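# Stand the table towel upright on top of the cubby

## Task

Pick up the rolled towel that lies on the table and set it upright on one of its ends atop the cubby, where it must remain standing and still rolled. The second towel must stay rolled and lying inside the cubby, and the cubby itself must not be shifted.

## Robot and tools

Robot: two six-joint arms, left_arm and right_arm, each ending in a two-finger gripper whose fingers can fold. Base poses in the scene frame: left_arm (+0.021, +0.586, 0) m, quat_wxyz (+1.000, 0, 0, +0.024); right_arm (-0.036, -0.708, 0) m, quat_wxyz (+1.000, 0, 0, -0.015).

Scene frame: origin at table-top height, halfway between the nominal bases; +x points out over the table, +z up, and left_arm sits on the +y side. Arm names do not match image left and right. Gripper frame: fingers point along its +z, and they open and close along its y. end_effector_position is the centre of the closed pads (pads 66 mm long); fingertips stick out about 33 mm past it for gaps up to 40 mm, only 9 mm when fully open.

The 20-number row: every motion command uses one row of 20 values in [-1, 1] covering both arms, first left then right, each block being dx, dy, dz, rx, ry, rz, gripper position, force_limit, speed, activate. The six pose values are offsets, not poses: they are measured along the scene axes from that arm's Hand target as it stood when the action or move began (every row of a list counts from that same start, not from the row before). Scale: 1.0 equals 0.6 m or 180 degrees. rx, ry, rz form one rotation vector, applied about the Hand target position. Six zeros mean no new request for that arm. The four gripper values are absolute: position +1 is 140 mm open, pads touch near -0.8, -1 closes until blocked; force_limit sets squeeze after a slow close (roughly 14 N at -1, 40 N at 0, 58 N at +1 on narrow parts); speed sets finger speed (about 30 mm/s at -1, 140 at 0, 250 at +1), and faster closes squeeze harder. Both start at +1. activate stays 0; send 1 once only if fault shows 7 or 13. Always resend a gripper's current values, since 0 is itself a command.

execute_actions(actions, cameras): actions is a list of actions, each up to 15 rows of 1/30 s steps; a shorter action repeats its last row to step 15. An empty list returns images and the full state. cameras: list of names, ["all"], or [].

move(target, speed, blend, stop_force, zero, blocking, cameras): target is one row or up to 15 rows, every offset counted from the same starting Hand targets. Paths are straight lines that ignore obstacles and are capped at 10 s. speed is m/s, 0.002 to 2 (default 0.25), turns up to twice that in rad/s; may be one value per target. blend is a corner radius in m (0 = stop at each target). stop_force, 10 to 80 N, ends an arm's path when resistance along its travel exceeds it; use it slowly, not while the gripper rotates, and not when backing away from contact; with it, all rows need identical gripper values and blocking=false is refused. zero (default true) re-zeros force before the move. blocking=false returns after 0.5 s while the move continues. The result adds a move: line (done, off_target, moving, held, fault) and limits such as paced or held.

wait(seconds 0 to 3600, cameras) lets time pass. stop(cameras) brakes a running move. zoom_image(camera, region [x0, y0, x1, y1], at most 504 by 504 px) enlarges part of the newest image; cameras are cam_high, cam_low, cam_roll_left, cam_roll_right, cam_left_wrist, cam_right_wrist. clear_fault(arm) clears a reported torque or force fault. finished_scene(scene: 1 or 2) ends the scene irrevocably.

Reading results: positions in m, quat_wxyz, velocities in m/s and rad/s, all in the scene frame. Hand target is the last commanded pose (orientation clipped to within 32 degrees of the measured one per step); the gripper may rest short of it, so send the remaining gap as a new offset. object_status: 0 moving, 1 blocked while opening, 2 blocked while closing (a grip), 3 reached the target or pads met. position_measured is in counts: 3 open, 75 about 100 mm, 139 about 60 mm, 200 about 20 mm, 230 pads touching. Joint torques and external torques follow joint order; Flange force is along the gripper's own axes and includes held weight. Wrist depth gives a 7 by 7 grid of distances (rows separated by " / "), "-" where unknown. MOTOR HOT warns of overheating.

To raise grip force while holding, raise force_limit and switch position between -1 and -0.98. To loosen, open then close slowly. Grip with the fingertip quarter of the pads: deeper grips let fingers fold and hold loosely. Fingertips pushed into a surface fold silently and spoil the next grip.

Avoid: anything falling off the table (task fails); dropping or releasing a moving part; striking the table or cubby; pushing past firm contact (the stiff arms trip a fault; 144 N outside force or joint load limits stop the arm); contact between the two arms or closing one gripper on the other; routes near an arm's own base or with a fully stretched arm; long holds that heat motors. Lift the towel, turn it upright, lower it gently onto the cubby top, open slowly, then withdraw upward without brushing it.

Each tool is called after ">>>" as a command line: name --argument value for each argument, lists and objects as JSON in quotes; but a table of rows of numbers goes row by row, as --pt "numbers of a row", without its own name.

## Session

>>> execute_actions --actions '[]'

Scene clock: 0.00 s.
left_arm: end_effector_position=(+0.2613, -0.1339, +0.2747) position_measured=3 object_status=3 fault=0 end_effector_quat_wxyz=(-0.001, +0.749, -0.660, +0.063) | right_arm: end_effector_position=(+0.8161, -0.3879, +0.1459) position_measured=3 object_status=3 fault=0 end_effector_quat_wxyz=(-0.169, +0.195, +0.963, -0.074)
Joint positions: left_arm=[-1.375 0.297 1.528 0.078 1.214 1.666] | right_arm=[0.339 0.878 0.859 0.036 1.773 -0.862]
Joint velocities: within noise
Joint torques (N m): no reading
External joint torques (N m): no reading
Flange force (N): no reading
Wrist depth (mm): cam_left_wrist=[402 406 - 380 386 - - / - 413 - - - - - / - - 427 - - - - / - 130 456 - - 154 124 / 109 125 - 423 - - 113 / - - - - - 455 451 / - - - 505 - - -] | cam_right_wrist=[- 316 303 288 273 264 250 / 334 322 305 292 272 266 252 / 351 - 319 293 279 268 257 / - 139 312 296 282 271 136 / - 130 316 1166 1114 1077 116 / - 1284 1242 1166 1125 1072 1033 / 1377 1299 1256 1166 1148 1077 1043]
Hand target: left_arm +0.2613, -0.1339, +0.2747; -0.001, +0.749, -0.660, +0.063 | right_arm +0.8161, -0.3879, +0.1459; -0.169, +0.195, +0.963, -0.074
Tool commands: left_gripper/position=+1.0 left_gripper/force_limit=+1.0 left_gripper/speed=+1.0 left_gripper/activate=+0.0 right_gripper/position=+1.0 right_gripper/force_limit=+1.0 right_gripper/speed=+1.0 right_gripper/activate=+0.0

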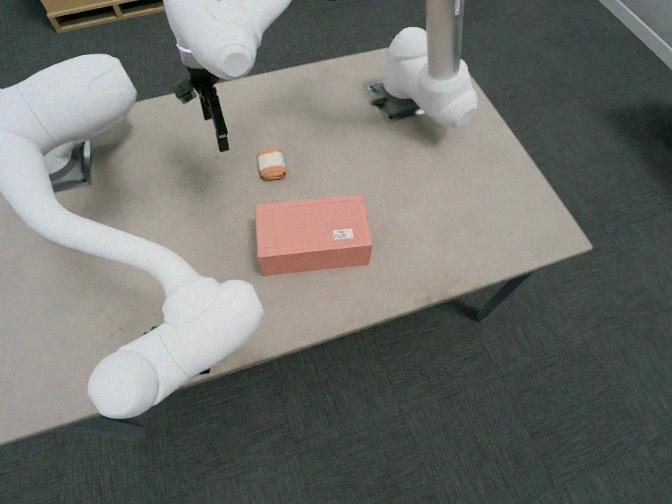

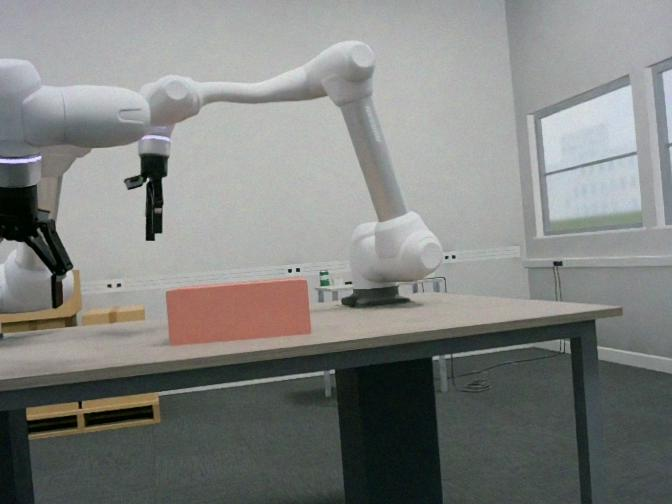

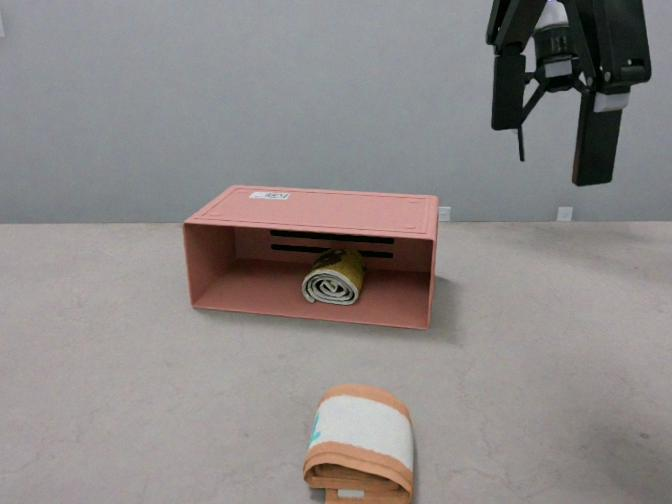

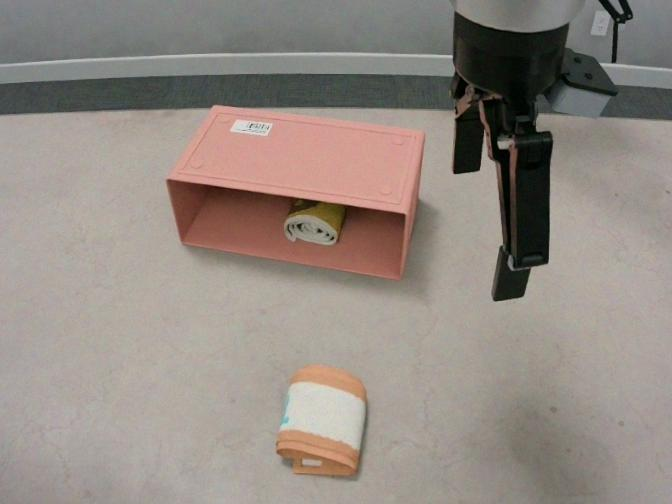

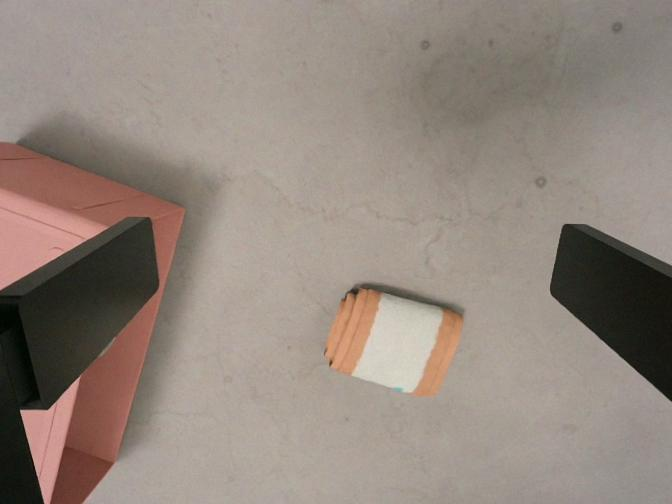

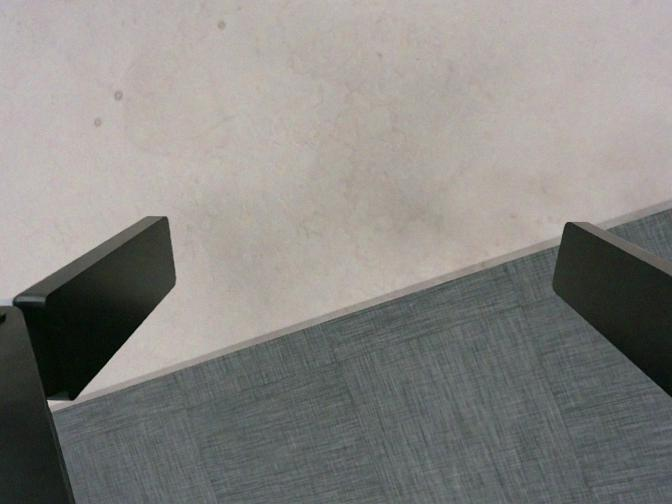

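>>> zoom_image --camera "cam_roll_right" --region '[240, 340, 400, 500]'

>>> zoom_image --camera "cam_left_wrist" --region '[290, 250, 500, 430]'

>>> zoom_image --camera "cam_high" --region '[200, 100, 400, 290]'

>>> zoom_image --camera "cam_roll_left" --region '[280, 360, 440, 504]'

Scaled by 3.150.

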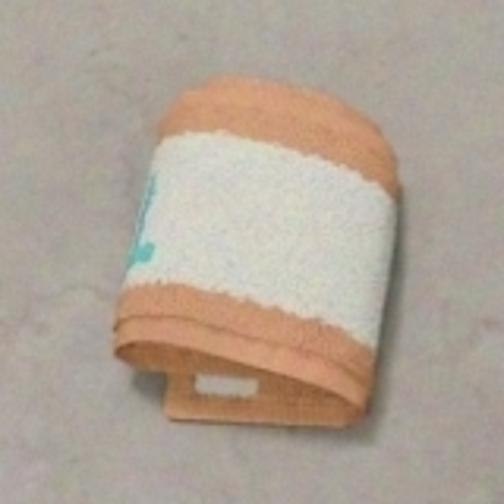

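Scaled by 2.400.

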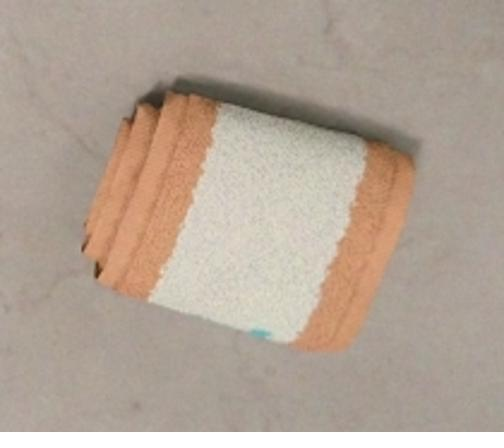

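Scaled by 2.520.

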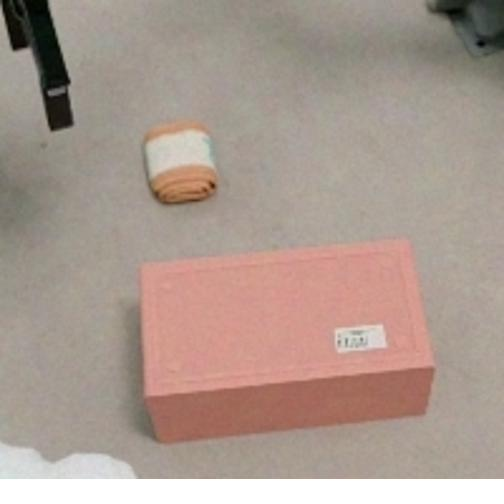

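Scaled by 3.150.

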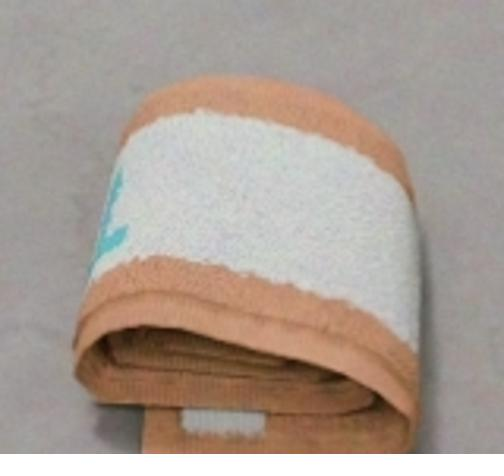

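>>> move --target '[-0.055,0.093,-0.175,0.0025,0.043,0.4136,1,-0.5,0,0,0,0,0,0,0,0,1,1,1,0]' --cameras '["cam_left_wrist","cam_high","cam_roll_right"]'

Scene clock: 27.87 s.
left_arm: end_effector_position=(+0.2284, -0.0781, +0.1697) position_measured=3 object_status=3 fault=0 end_effector_quat_wxyz=(+0.000, +0.997, -0.072, +0.000) | right_arm: end_effector_position=(+0.8161, -0.3879, +0.1459) position_measured=3 object_status=3 fault=0 end_effector_quat_wxyz=(-0.169, +0.195, +0.963, -0.074)
Joint positions: left_arm=[-1.366 0.312 1.703 0 1.127 0.397] | right_arm=[0.339 0.878 0.859 0.036 1.773 -0.862]
Joint torques (N m): left_arm=[0.93 -73.39 -38.96 3.86 0.33 -0.09] | right_arm=[0.58 -126.55 -41.46 4.83 1.3 0.04]
External joint torques (N m): left_arm=[-0.93 2.93 0.61 0.11 -0.35 0.09] | right_arm=[-0.15 5.28 0.68 -0.41 -0.29 -0.05]
Flange force (N): left_arm=[0.1 3.1 3.3] | right_arm=[-6.5 5.4 0.0]
Wrist depth (mm): cam_left_wrist=[274 275 272 271 276 276 278 / 289 289 298 290 289 - - / 305 302 270 - - 307 - / - 141 286 335 328 - 124 / 109 133 - - 347 - 112 / 374 - - 375 370 380 375 / 385 - - 395 399 391 394] | cam_right_wrist=[333 322 289 288 277 263 250 / 339 324 306 290 275 265 253 / 342 324 303 292 277 264 254 / 344 139 308 297 281 272 136 / - 324 307 1131 1114 1043 116 / - 1306 1120 1160 1120 1062 1024 / 1394 1329 1249 1203 1131 1087 1038]
Hand target: left_arm +0.2283, -0.0781, +0.1697; +0.000, +0.997, -0.072, +0.000 | right_arm +0.8161, -0.3879, +0.1459; -0.169, +0.195, +0.963, -0.074
Off the commanded pose: left_arm 0.000 m, 0 deg | right_arm 0.000 m, 0 deg.
move: done
Images, in order (width x height): cam_high 672x504, cam_roll_right 672x504, cam_left_wrist 672x504.

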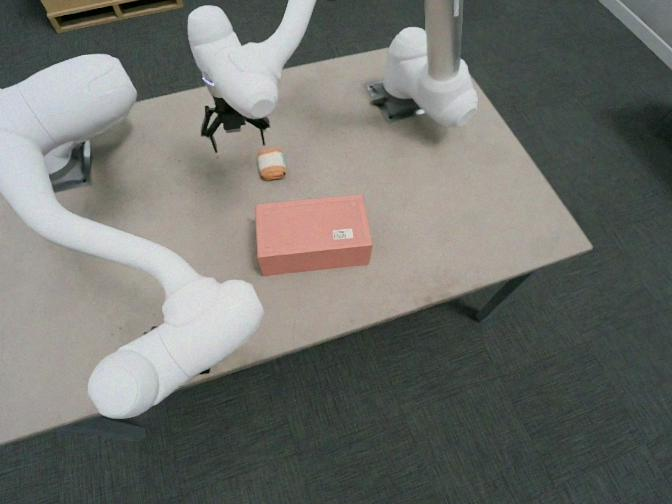

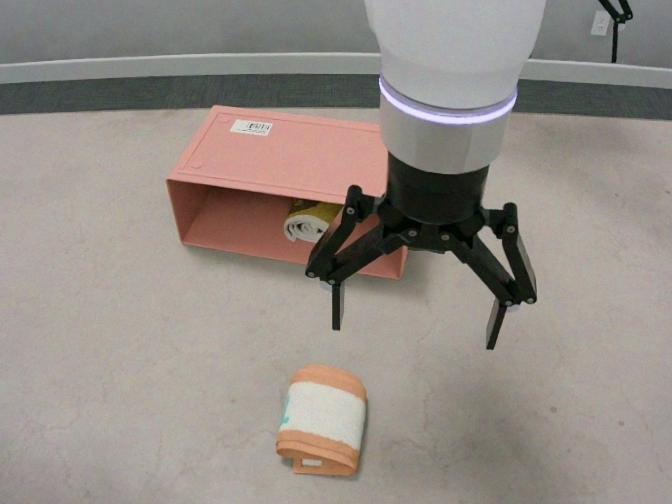

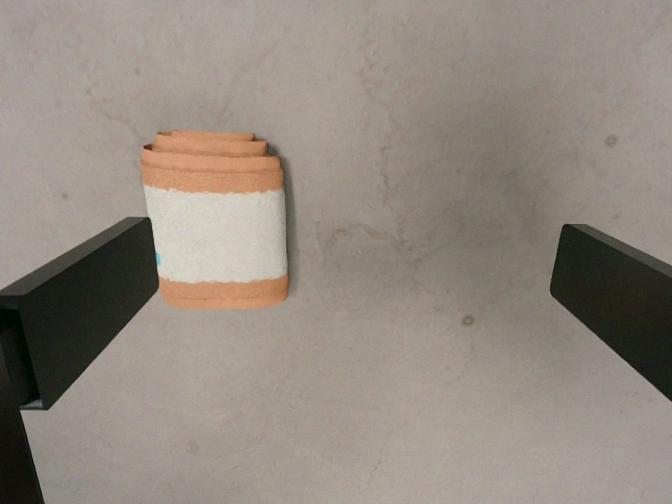

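>>> move --pt "-0.016 0.155 0 0 0 0 1 -0.5 0 0 0 0 0 0 0 0 1 1 1 0" --pt "-0.016 0.155 -0.165 0 0 0 1 -0.5 0 0 0 0 0 0 0 0 1 1 1 0" --blend '[0.03,0]' --cameras '["cam_left_wrist","cam_roll_left","cam_roll_right"]'

Scene clock: 36.30 s.
left_arm: end_effector_position=(+0.2188, +0.0148, +0.0708) position_measured=3 object_status=3 fault=0 end_effector_quat_wxyz=(+0.000, +0.997, -0.072, +0.000) | right_arm: end_effector_position=(+0.8161, -0.3879, +0.1459) position_measured=3 object_status=3 fault=0 end_effector_quat_wxyz=(-0.169, +0.195, +0.963, -0.074)
Joint positions: left_arm=[-1.343 0.269 1.971 0 0.902 0.42] | right_arm=[0.339 0.878 0.859 0.036 1.773 -0.862]
Joint torques (N m): left_arm=[0.34 -64.16 -34.05 3.34 0.25 -0.12] | right_arm=[0.54 -126.48 -41.51 4.8 1.31 0.08]
External joint torques (N m): left_arm=[-0.36 2.94 0.75 0.11 -0.28 0.12] | right_arm=[-0.98 5.26 0.72 -0.4 -0.3 -0.09]
Flange force (N): left_arm=[0.8 2.4 4.3] | right_arm=[-6.9 4.6 0.1]
Wrist depth (mm): cam_left_wrist=[- 184 184 185 185 185 186 / - 194 192 161 191 195 196 / 209 207 203 162 170 206 203 / 211 141 215 173 182 216 130 / 109 225 231 183 199 232 113 / - 250 245 249 246 248 252 / - - 261 264 264 267 266] | cam_right_wrist=[339 315 303 290 274 262 251 / 337 321 305 297 277 265 253 / - 323 309 293 279 267 256 / - 139 311 295 282 271 136 / - 139 316 1136 1103 1082 116 / - 1314 1235 1172 1114 1082 1052 / 1361 1321 1263 1196 1136 1052 1038]
Hand target: left_arm +0.2187, +0.0149, +0.0707; +0.000, +0.997, -0.072, +0.000 | right_arm +0.8161, -0.3879, +0.1459; -0.169, +0.195, +0.963, -0.074
Off the commanded pose: left_arm 0.000 m, 0 deg | right_arm 0.000 m, 0 deg.
move: done
Images, in order (width x height): cam_roll_left 672x504, cam_roll_right 672x504, cam_left_wrist 672x504.

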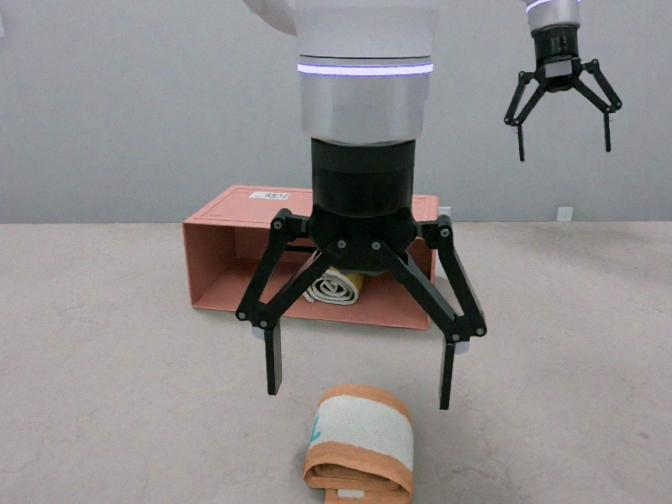

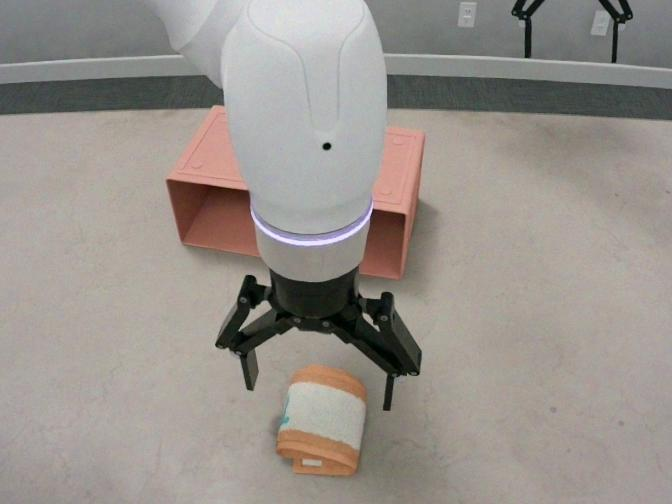

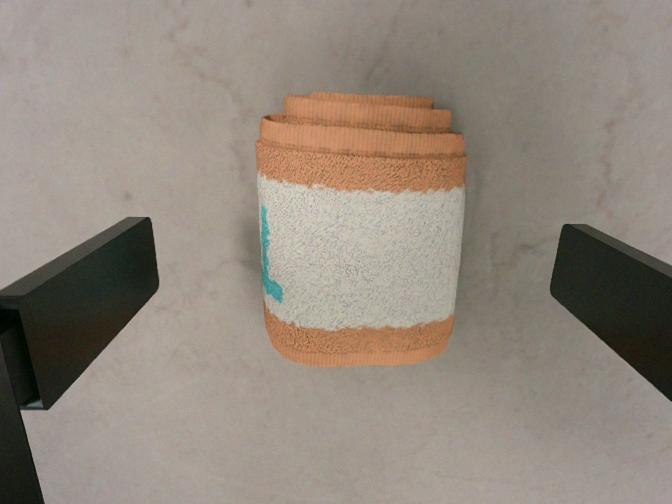

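>>> move --pt "0 0 -0.057 0 0 0 1 -0.5 0 0 0 0 0 0 0 0 1 1 1 0" --pt "0 0 -0.057 0 0 0 -1 -0.7 -1 0 0 0 0 0 0 0 1 1 1 0" --speed 0.15 --cameras '["cam_left_wrist"]'

Scene clock: 44.33 s.
left_arm: end_effector_position=(+0.2187, +0.0149, +0.0365) position_measured=242 object_status=0 fault=0 end_effector_quat_wxyz=(+0.000, +0.997, -0.072, +0.000) | right_arm: end_effector_position=(+0.8161, -0.3879, +0.1459) position_measured=3 object_status=3 fault=0 end_effector_quat_wxyz=(-0.169, +0.195, +0.963, -0.074)
Joint positions: left_arm=[-1.343 0.308 1.996 0 0.838 0.42] | right_arm=[0.339 0.878 0.859 0.036 1.773 -0.862]
Joint torques (N m): left_arm=[0.53 -66.26 -32.26 3.16 0.31 -0.04] | right_arm=[0.4 -126.88 -41.53 4.83 1.32 0.01]
External joint torques (N m): left_arm=[-0.56 3.03 0.76 0.1 -0.35 0.04] | right_arm=[-0.6 6.07 0.88 -0.44 -0.31 -0.02]
Flange force (N): left_arm=[0.3 2.4 4.8] | right_arm=[-7.5 5.8 0.2]
Wrist depth (mm): cam_left_wrist=[153 153 154 152 153 154 156 / 161 161 161 162 160 162 161 / - 170 79 69 77 171 172 / - 178 - - - 76 179 / - - - - - 71 88 / - - - - 73 - 66 / - - - 81 82 92 -] | cam_right_wrist=[331 321 305 287 274 262 253 / 333 322 308 289 276 263 252 / 349 324 - 293 279 263 255 / 344 321 313 293 282 273 129 / - 323 314 1148 1109 1093 116 / - 1361 1229 1172 1114 1057 1033 / 1386 1314 1249 1209 1109 1098 1033]
Hand target: left_arm +0.2187, +0.0149, +0.0365; +0.000, +0.997, -0.072, +0.000 | right_arm +0.8161, -0.3879, +0.1459; -0.169, +0.195, +0.963, -0.074
Off the commanded pose: left_arm 0.000 m, 0 deg | right_arm 0.000 m, 0 deg.
move: moving (left_arm; no rest 5 s after target 2's new numbers were sent)

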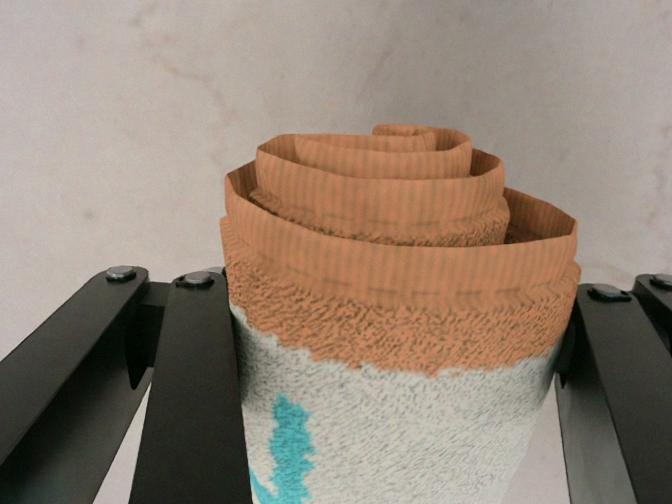

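>>> move --target '[0,0,0,0,0,0,1,-0.7,-0.5,0,0,0,0,0,0,0,1,1,1,0]' --cameras '["cam_left_wrist","cam_roll_right","cam_roll_left"]'

Scene clock: 48.77 s.
left_arm: end_effector_position=(+0.2187, +0.0149, +0.0365) position_measured=3 object_status=0 fault=0 end_effector_quat_wxyz=(+0.000, +0.997, -0.072, +0.000) | right_arm: end_effector_position=(+0.8161, -0.3879, +0.1459) position_measured=3 object_status=3 fault=0 end_effector_quat_wxyz=(-0.169, +0.195, +0.963, -0.074)
Joint positions: left_arm=[-1.343 0.308 1.996 0 0.838 0.42] | right_arm=[0.339 0.878 0.859 0.036 1.773 -0.862]
Joint torques (N m): left_arm=[0.99 -66.18 -32.27 3.13 0.27 -0.13] | right_arm=[0.52 -126.4 -41.38 4.83 1.3 0.02]
External joint torques (N m): left_arm=[-1 2.84 0.68 0.14 -0.3 0.13] | right_arm=[-0.84 6.01 0.86 -0.44 -0.3 -0.03]
Flange force (N): left_arm=[-0.3 2.6 4.4] | right_arm=[-7.6 5.5 0.2]
Wrist depth (mm): cam_left_wrist=[153 153 154 153 155 154 154 / 161 161 158 158 160 162 162 / 169 170 129 122 129 171 172 / 175 141 138 128 136 179 137 / 109 189 146 135 187 191 113 / 207 204 157 145 200 206 206 / 218 218 - 217 220 221 221] | cam_right_wrist=[334 319 306 287 274 264 252 / 338 315 308 288 276 - 252 / 342 318 308 287 278 266 253 / 345 - 305 297 278 - 135 / - 140 313 1142 1103 1057 116 / - 1306 1229 1172 1114 1067 1028 / 1329 1321 1249 1184 1125 1082 1062]
Hand target: left_arm +0.2187, +0.0149, +0.0365; +0.000, +0.997, -0.072, +0.000 | right_arm +0.8161, -0.3879, +0.1459; -0.169, +0.195, +0.963, -0.074
Off the commanded pose: left_arm 0.000 m, 0 deg | right_arm 0.000 m, 0 deg.
move: done
Images, in order (width x height): cam_roll_left 672x504, cam_roll_right 672x504, cam_left_wrist 672x504.

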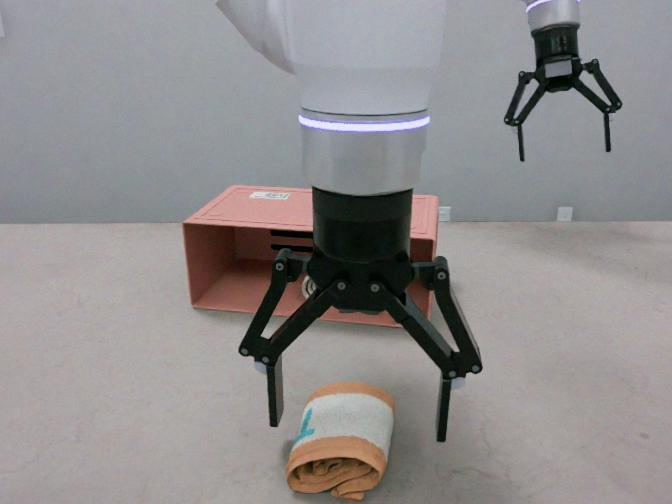

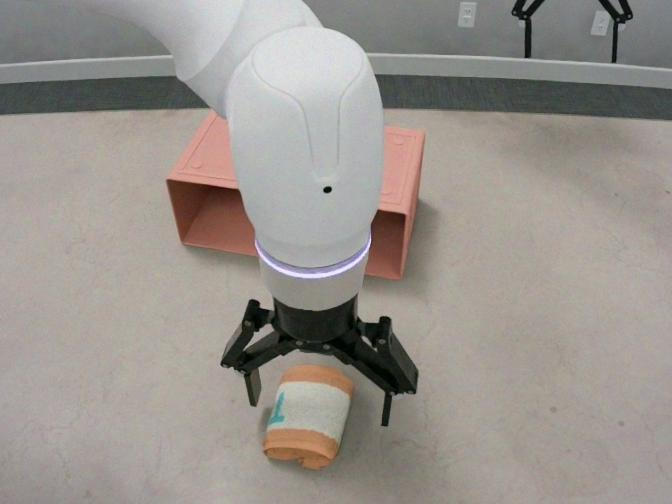

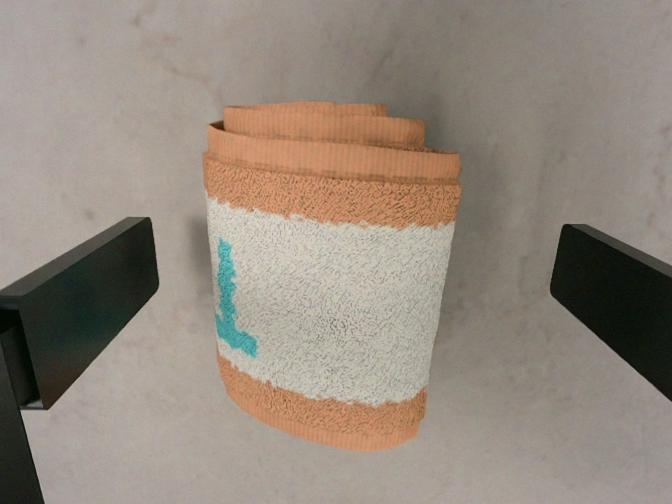

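>>> move --target '[0,0,0,0,0,0,-0.03,-0.7,-0.8,0,0,0,0,0,0,0,1,1,1,0]' --cameras '["cam_left_wrist"]'

>>> move --target '[0,0,0.1,0,0,0,-0.03,-0.7,-0.8,0,0,0,0,0,0,0,1,1,1,0]' --speed 0.12 --cameras '["cam_left_wrist","cam_roll_left","cam_roll_right"]'

Scene clock: 52.87 s.
left_arm: end_effector_position=(+0.2187, +0.0149, +0.0365) position_measured=132 object_status=0 fault=0 end_effector_quat_wxyz=(+0.000, +0.997, -0.072, +0.000) | right_arm: end_effector_position=(+0.8161, -0.3879, +0.1459) position_measured=3 object_status=3 fault=0 end_effector_quat_wxyz=(-0.169, +0.195, +0.963, -0.074)
Joint positions: left_arm=[-1.343 0.308 1.996 0 0.838 0.42] | right_arm=[0.339 0.878 0.859 0.036 1.773 -0.862]
Joint torques (N m): left_arm=[0.03 -65.42 -31.95 3.17 0.32 -0.03] | right_arm=[0.52 -126.87 -41.5 4.84 1.29 0.02]
External joint torques (N m): left_arm=[-0.01 2.02 0.33 0.1 -0.35 0.03] | right_arm=[-0.56 5.23 0.58 -0.41 -0.27 -0.03]
Flange force (N): left_arm=[0.9 1.6 3.3] | right_arm=[-6.9 5.3 -0.2]
Wrist depth (mm): cam_left_wrist=[153 153 154 153 154 152 154 / - 161 161 158 160 164 161 / 170 170 168 121 116 171 171 / 180 180 128 124 122 179 182 / - 90 129 133 130 95 88 / - - 171 145 147 - - / - - 219 220 156 - -] | cam_right_wrist=[336 321 303 290 273 264 251 / 340 321 303 290 276 267 253 / 339 329 306 293 279 266 255 / 348 139 306 297 277 272 136 / - 324 316 1136 1019 1067 116 / - 1299 1235 1154 1109 1047 1019 / 1386 1345 1284 1178 1125 1082 1028]
Hand target: left_arm +0.2187, +0.0149, +0.0365; +0.000, +0.997, -0.072, +0.000 | right_arm +0.8161, -0.3879, +0.1459; -0.169, +0.195, +0.963, -0.074
Off the commanded pose: left_arm 0.000 m, 0 deg | right_arm 0.000 m, 0 deg.
move: done

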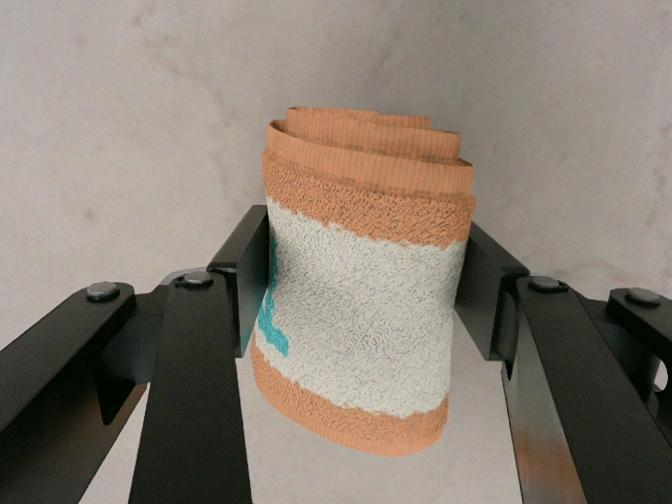

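Scene clock: 53.70 s.
left_arm: end_effector_position=(+0.2187, +0.0149, +0.0965) position_measured=132 object_status=3 fault=0 end_effector_quat_wxyz=(+0.000, +0.997, -0.072, +0.000) | right_arm: end_effector_position=(+0.8161, -0.3879, +0.1459) position_measured=3 object_status=3 fault=0 end_effector_quat_wxyz=(-0.169, +0.195, +0.963, -0.074)
Joint positions: left_arm=[-1.343 0.243 1.949 0 0.95 0.42] | right_arm=[0.339 0.878 0.859 0.036 1.773 -0.862]
Joint torques (N m): left_arm=[0.57 -62.38 -35.29 3.54 0.32 -0.08] | right_arm=[0.47 -126.56 -41.5 4.83 1.28 0.06]
External joint torques (N m): left_arm=[-0.78 2.86 0.77 0.03 -0.35 0.08] | right_arm=[-0.67 6.08 0.95 -0.45 -0.28 -0.07]
Flange force (N): left_arm=[0.1 2.6 4.2] | right_arm=[-7.5 5.5 0.3]
Wrist depth (mm): cam_left_wrist=[- 207 208 208 210 209 208 / 218 216 216 193 220 220 221 / 231 - 194 186 203 236 232 / 244 244 128 195 192 240 248 / - 90 129 207 209 95 88 / - - 275 279 280 - - / - - - 300 299 - -] | cam_right_wrist=[335 319 305 286 272 262 253 / 340 333 303 289 276 264 252 / - - 306 294 282 264 255 / - 138 310 298 282 270 136 / - - 314 1160 1109 1077 116 / - 1314 1235 1190 1136 1047 1019 / 1353 1337 1277 1190 1103 1062 1047]
Hand target: left_arm +0.2187, +0.0149, +0.0965; +0.000, +0.997, -0.072, +0.000 | right_arm +0.8161, -0.3879, +0.1459; -0.169, +0.195, +0.963, -0.074
Off the commanded pose: left_arm 0.000 m, 0 deg | right_arm 0.000 m, 0 deg.
move: done
Images, in order (width x height): cam_roll_left 672x504, cam_roll_right 672x504, cam_left_wrist 672x504.

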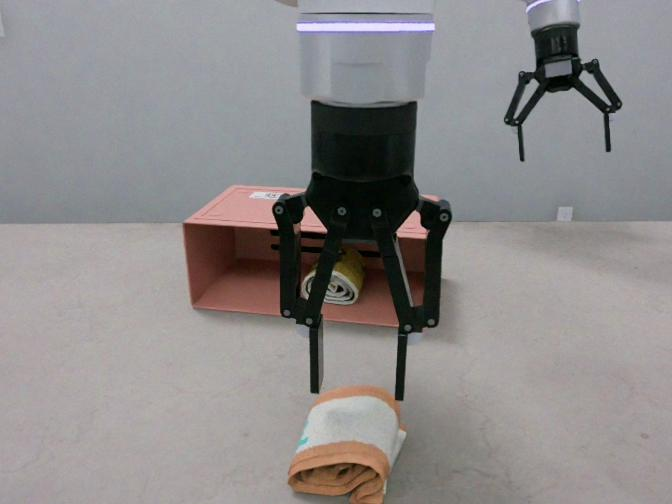

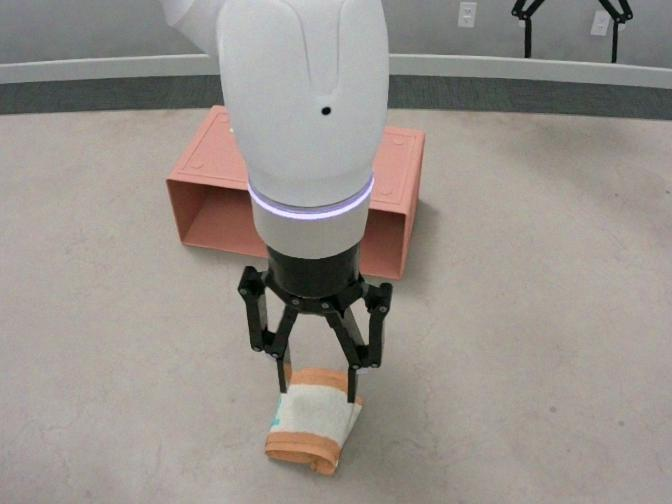

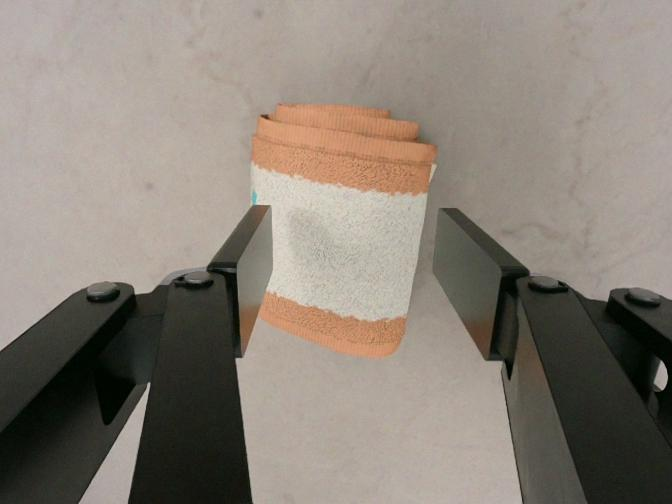

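>>> move --pt "0 0.01 0 0 0 0 1 -0.5 0.5 0 0 0 0 0 0 0 1 1 1 0" --pt "0 0.01 -0.105 0 0 0 1 -0.5 0.5 0 0 0 0 0 0 0 1 1 1 0" --pt "0 0.01 -0.105 0 0 0 -0.32 -0.5 -0.6 0 0 0 0 0 0 0 1 1 1 0" --cameras '["cam_left_wrist"]'

>>> move --target '[0,0,0.1,0,0,0,-0.32,-0.5,-0.6,0,0,0,0,0,0,0,1,1,1,0]' --speed 0.1 --cameras '["cam_left_wrist","cam_roll_left","cam_roll_right"]'

Scene clock: 59.73 s.
left_arm: end_effector_position=(+0.2187, +0.0209, +0.0335) position_measured=169 object_status=0 fault=0 end_effector_quat_wxyz=(+0.000, +0.997, -0.072, +0.000) | right_arm: end_effector_position=(+0.8161, -0.3879, +0.1459) position_measured=3 object_status=3 fault=0 end_effector_quat_wxyz=(-0.169, +0.195, +0.963, -0.074)
Joint positions: left_arm=[-1.341 0.305 2.009 0 0.829 0.423] | right_arm=[0.339 0.878 0.859 0.036 1.773 -0.862]
Joint torques (N m): left_arm=[1.07 -64.39 -31.69 3.12 0.39 -0.08] | right_arm=[0.42 -126.93 -41.57 4.84 1.3 0.06]
External joint torques (N m): left_arm=[-1.11 1.75 0.35 0.12 -0.43 0.08] | right_arm=[-0.31 5.82 0.83 -0.44 -0.28 -0.07]
Flange force (N): left_arm=[-0.9 1.9 3.1] | right_arm=[-7.1 5.7 0.2]
Wrist depth (mm): cam_left_wrist=[150 150 150 151 150 151 153 / 158 158 159 155 157 159 160 / 167 165 167 99 101 168 167 / 176 176 172 97 101 176 181 / - 85 92 101 100 94 83 / - 71 - 110 - - - / - - - 117 120 - -] | cam_right_wrist=[336 321 306 287 274 263 252 / 340 327 305 290 276 265 252 / 355 327 305 292 - 260 256 / - 139 310 295 282 271 136 / - 321 315 1142 1087 1072 116 / - 1306 1242 1172 1103 1057 1033 / 1377 1306 1235 1203 1136 1072 1052]
Hand target: left_arm +0.2187, +0.0209, +0.0335; +0.000, +0.997, -0.072, +0.000 | right_arm +0.8161, -0.3879, +0.1459; -0.169, +0.195, +0.963, -0.074
Off the commanded pose: left_arm 0.000 m, 0 deg | right_arm 0.000 m, 0 deg.
move: done

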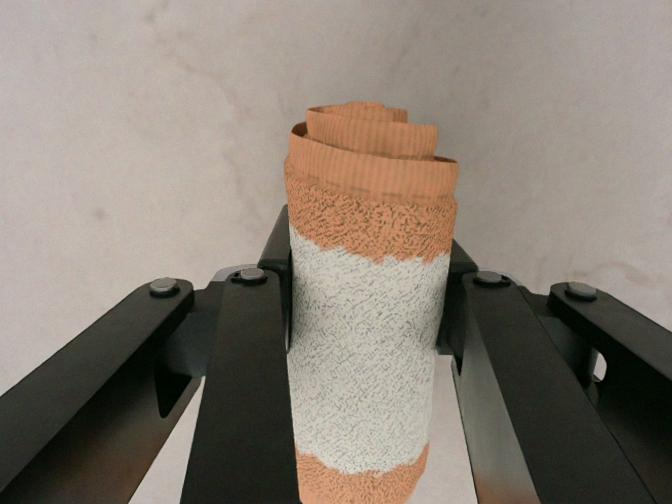

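Scene clock: 60.67 s.
left_arm: end_effector_position=(+0.2187, +0.0209, +0.0935) position_measured=169 object_status=3 fault=0 end_effector_quat_wxyz=(+0.000, +0.997, -0.072, +0.000) | right_arm: end_effector_position=(+0.8161, -0.3879, +0.1459) position_measured=3 object_status=3 fault=0 end_effector_quat_wxyz=(-0.169, +0.195, +0.963, -0.074)
Joint positions: left_arm=[-1.341 0.238 1.963 0 0.942 0.423] | right_arm=[0.339 0.878 0.859 0.036 1.773 -0.862]
Joint torques (N m): left_arm=[0.71 -62.14 -35.17 3.44 0.29 -0.05] | right_arm=[0.67 -126.62 -41.53 4.77 1.32 0.03]
External joint torques (N m): left_arm=[-0.69 3.16 0.79 0.13 -0.32 0.05] | right_arm=[-1.11 5.49 0.77 -0.37 -0.31 -0.04]
Flange force (N): left_arm=[0.3 3.0 4.5] | right_arm=[-7.2 4.8 0.2]
Wrist depth (mm): cam_left_wrist=[204 205 204 205 206 206 206 / - 216 - 112 211 217 218 / 227 228 228 99 223 231 230 / 239 237 236 97 97 242 244 / - 85 85 101 100 94 83 / - 71 67 110 - - - / - - - 117 119 - -] | cam_right_wrist=[336 322 299 286 274 263 250 / 350 323 305 290 276 270 253 / 341 326 307 290 280 265 257 / 344 139 309 295 282 - 136 / - 324 314 1154 1098 1043 116 / - 1277 1229 1196 1131 1125 1047 / 1353 1314 1229 1190 1136 1057 1033]
Hand target: left_arm +0.2187, +0.0209, +0.0935; +0.000, +0.997, -0.072, +0.000 | right_arm +0.8161, -0.3879, +0.1459; -0.169, +0.195, +0.963, -0.074
Off the commanded pose: left_arm 0.000 m, 0 deg | right_arm 0.000 m, 0 deg.
move: done
Images, in order (width x height): cam_roll_left 672x504, cam_roll_right 672x504, cam_left_wrist 672x504.

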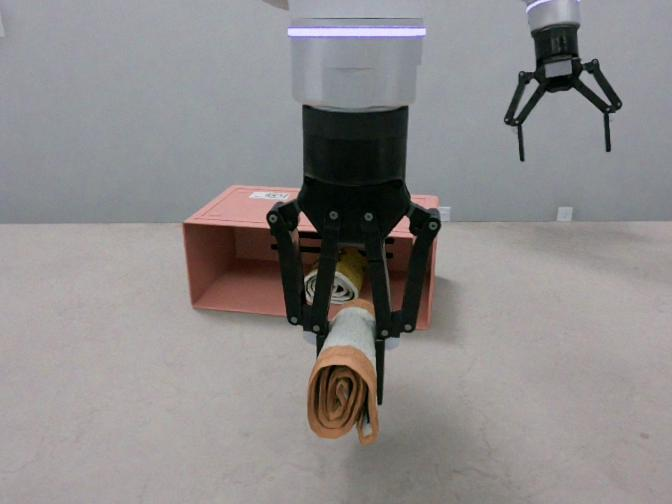

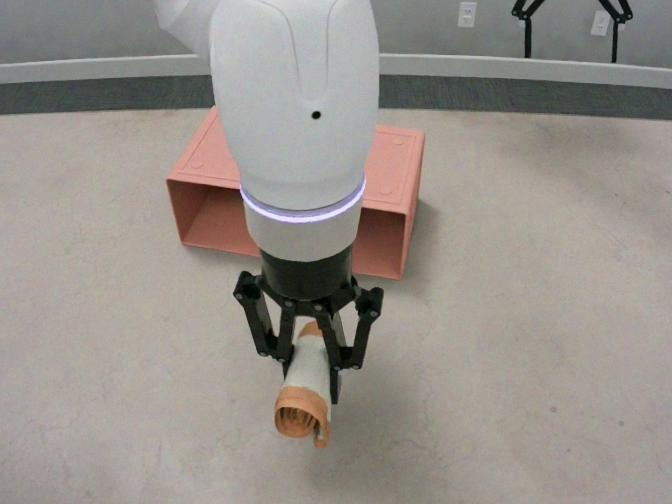

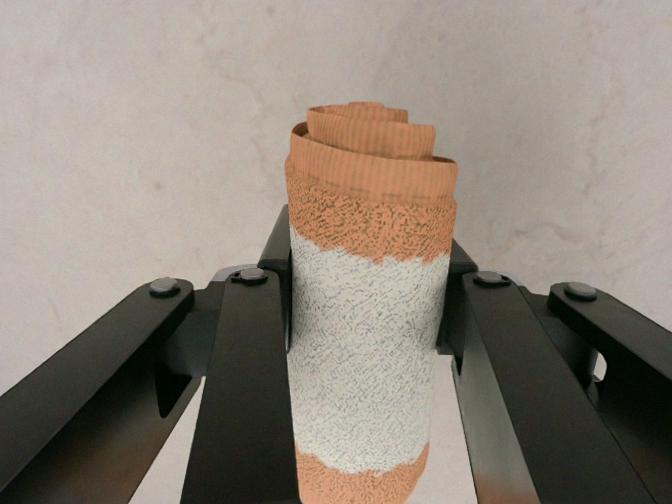

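>>> move --target '[0.302,0.048,0.378,-0.227,-0.4535,-0.160,-0.32,-0.5,-0.6,0,0,0,0,0,0,0,1,1,1,0]' --speed 0.35 --cameras '["all"]'

Scene clock: 74.07 s.
left_arm: end_effector_position=(+0.3999, +0.0497, +0.3204) position_measured=169 object_status=3 fault=0 end_effector_quat_wxyz=(+0.270, +0.653, -0.270, +0.653) | right_arm: end_effector_position=(+0.8161, -0.3879, +0.1459) position_measured=3 object_status=3 fault=0 end_effector_quat_wxyz=(-0.169, +0.195, +0.963, -0.074)
Joint positions: left_arm=[-1.278 0.005 2.508 2.61 1.011 -1.267] | right_arm=[0.339 0.878 0.859 0.036 1.773 -0.862]
Joint torques (N m): left_arm=[0.52 -32.24 -30.07 -1.62 2.92 0] | right_arm=[0.57 -126.85 -41.42 4.79 1.29 0.03]
External joint torques (N m): left_arm=[-0.46 2.27 0.82 0.12 -0.24 0] | right_arm=[-0.61 5.68 0.65 -0.38 -0.28 -0.04]
Flange force (N): left_arm=[-5.2 1.5 1.9] | right_arm=[-7.5 5.7 -0.2]
Wrist depth (mm): cam_left_wrist=[1675 539 552 531 - - - / 1775 1984 - 112 - - - / - 2108 - 99 - - - / - 2186 108 96 96 - - / - 85 85 101 100 94 78 / - 71 67 109 - - - / - - - 117 119 - -] | cam_right_wrist=[336 321 299 289 275 262 251 / - 326 303 288 277 264 252 / 341 324 307 293 280 266 254 / 344 151 315 294 283 271 136 / - 327 322 1131 1109 1072 116 / - 1277 1235 1166 1148 1057 1024 / 1369 1353 1256 1196 1160 1098 1028]
Hand target: left_arm +0.3999, +0.0497, +0.3203; +0.270, +0.653, -0.270, +0.653 | right_arm +0.8161, -0.3879, +0.1459; -0.169, +0.195, +0.963, -0.074
Off the commanded pose: left_arm 0.000 m, 0 deg | right_arm 0.000 m, 0 deg.
move: done

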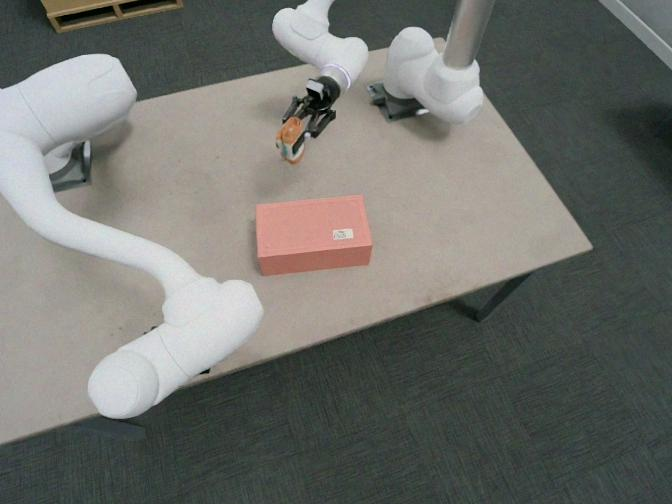

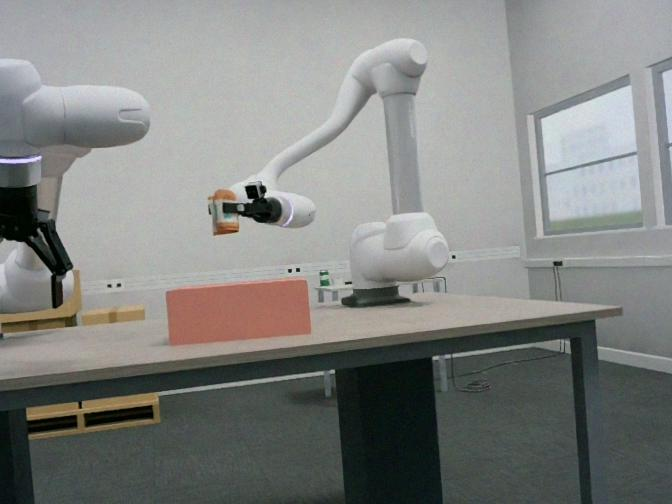

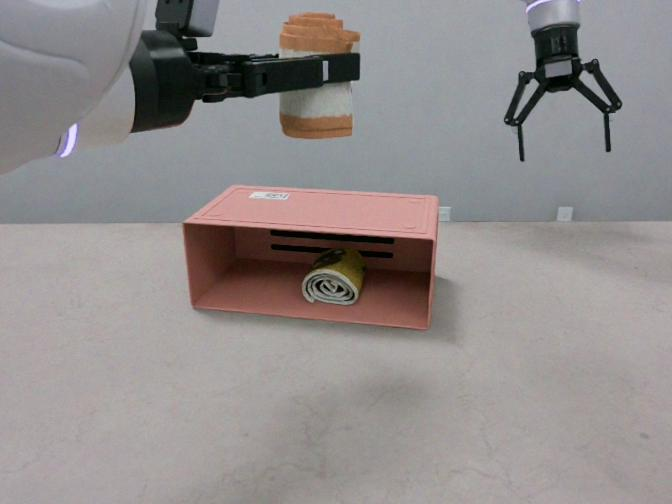

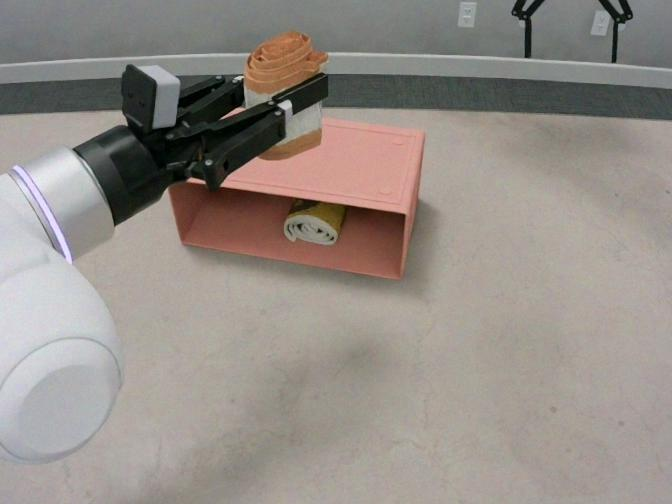

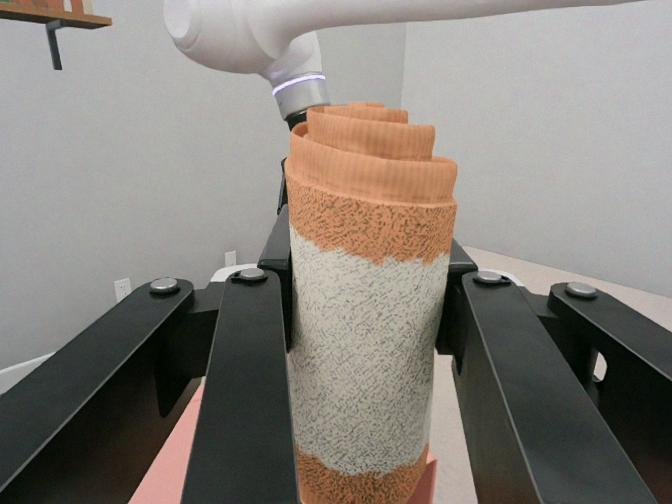

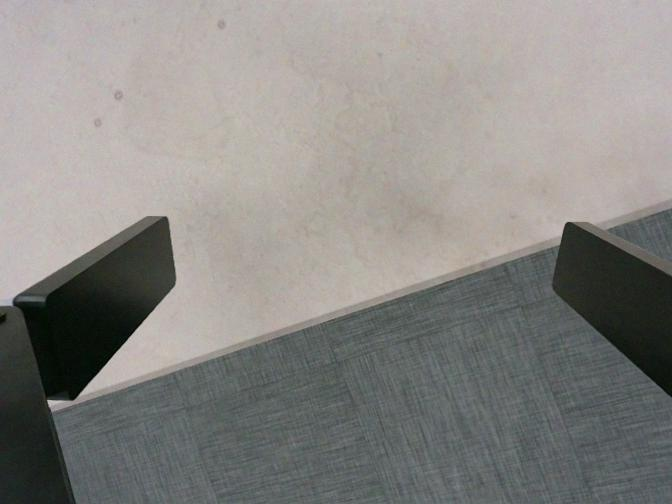

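>>> move --target '[0.233,0.035,-0.117,0,0,0,-0.32,-0.5,-0.6,0,0,0,0,0,0,0,1,1,1,0]' --cameras '["cam_high","cam_low","cam_roll_left","cam_roll_right"]'

Scene clock: 84.10 s.
left_arm: end_effector_position=(+0.5397, +0.0707, +0.2502) position_measured=169 object_status=3 fault=0 end_effector_quat_wxyz=(+0.270, +0.653, -0.270, +0.653) | right_arm: end_effector_position=(+0.8161, -0.3879, +0.1459) position_measured=3 object_status=3 fault=0 end_effector_quat_wxyz=(-0.169, +0.195, +0.963, -0.074)
Joint positions: left_arm=[-0.915 0.25 2.44 3.051 1.121 -1.531] | right_arm=[0.339 0.878 0.859 0.036 1.773 -0.862]
Joint torques (N m): left_arm=[0.23 -49.76 -22.31 -2.02 3.12 -0.12] | right_arm=[0.85 -126.63 -41.39 4.86 1.3 0.03]
External joint torques (N m): left_arm=[-0.24 2.18 0.61 0.23 -0.32 0.12] | right_arm=[-1.31 6.09 0.82 -0.48 -0.29 -0.04]
Flange force (N): left_arm=[-4.3 0.1 1.5] | right_arm=[-8.2 5.4 0.0]
Wrist depth (mm): cam_left_wrist=[- - 2292 631 - 3279 - / - - - 633 654 - - / 1617 1984 - 99 96 2879 - / - 2127 - 96 96 4541 - / - 85 92 100 99 94 78 / - 70 - 109 - - - / - - - 117 119 - -] | cam_right_wrist=[333 324 301 284 264 262 250 / 342 321 301 288 278 263 251 / 342 322 308 293 279 - 254 / 347 139 310 295 - 271 136 / - 122 314 1160 1103 1067 116 / - 1345 1277 1160 1125 1082 1015 / 1377 1337 1249 1209 1136 1072 1028]
Hand target: left_arm +0.5397, +0.0707, +0.2501; +0.270, +0.653, -0.270, +0.653 | right_arm +0.8161, -0.3879, +0.1459; -0.169, +0.195, +0.963, -0.074
Off the commanded pose: left_arm 0.000 m, 0 deg | right_arm 0.000 m, 0 deg.
move: done

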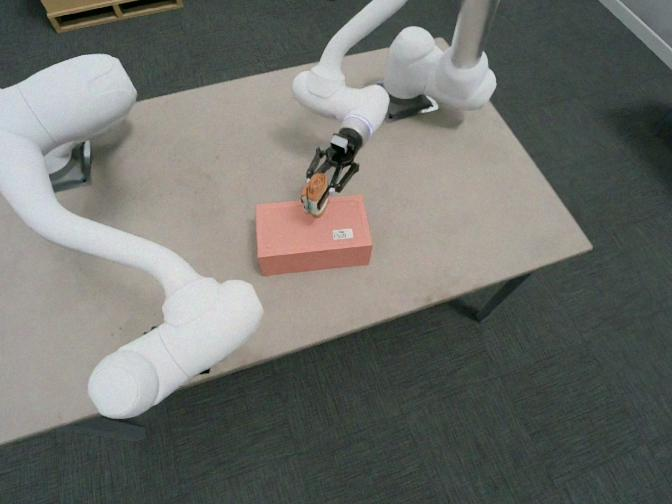

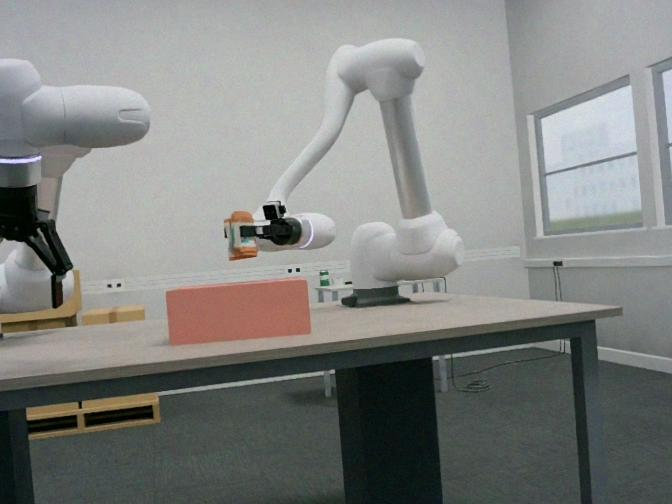

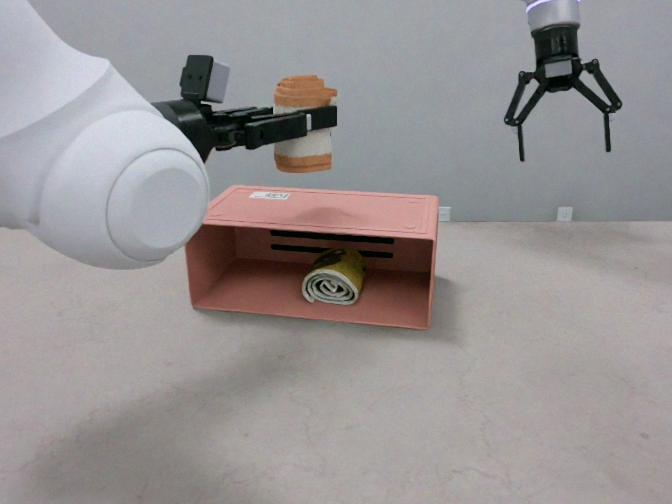

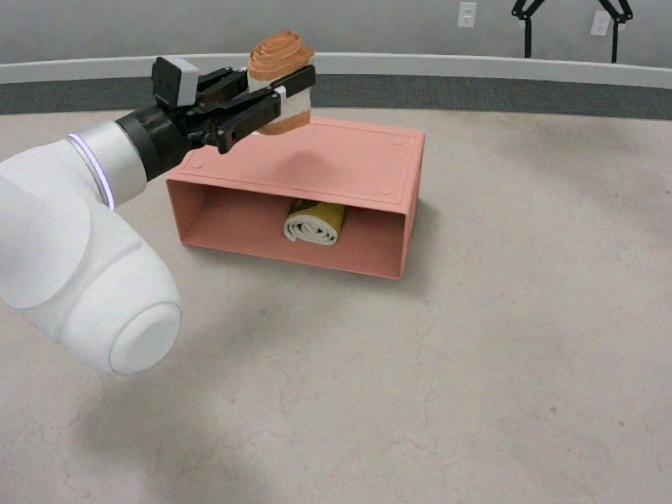

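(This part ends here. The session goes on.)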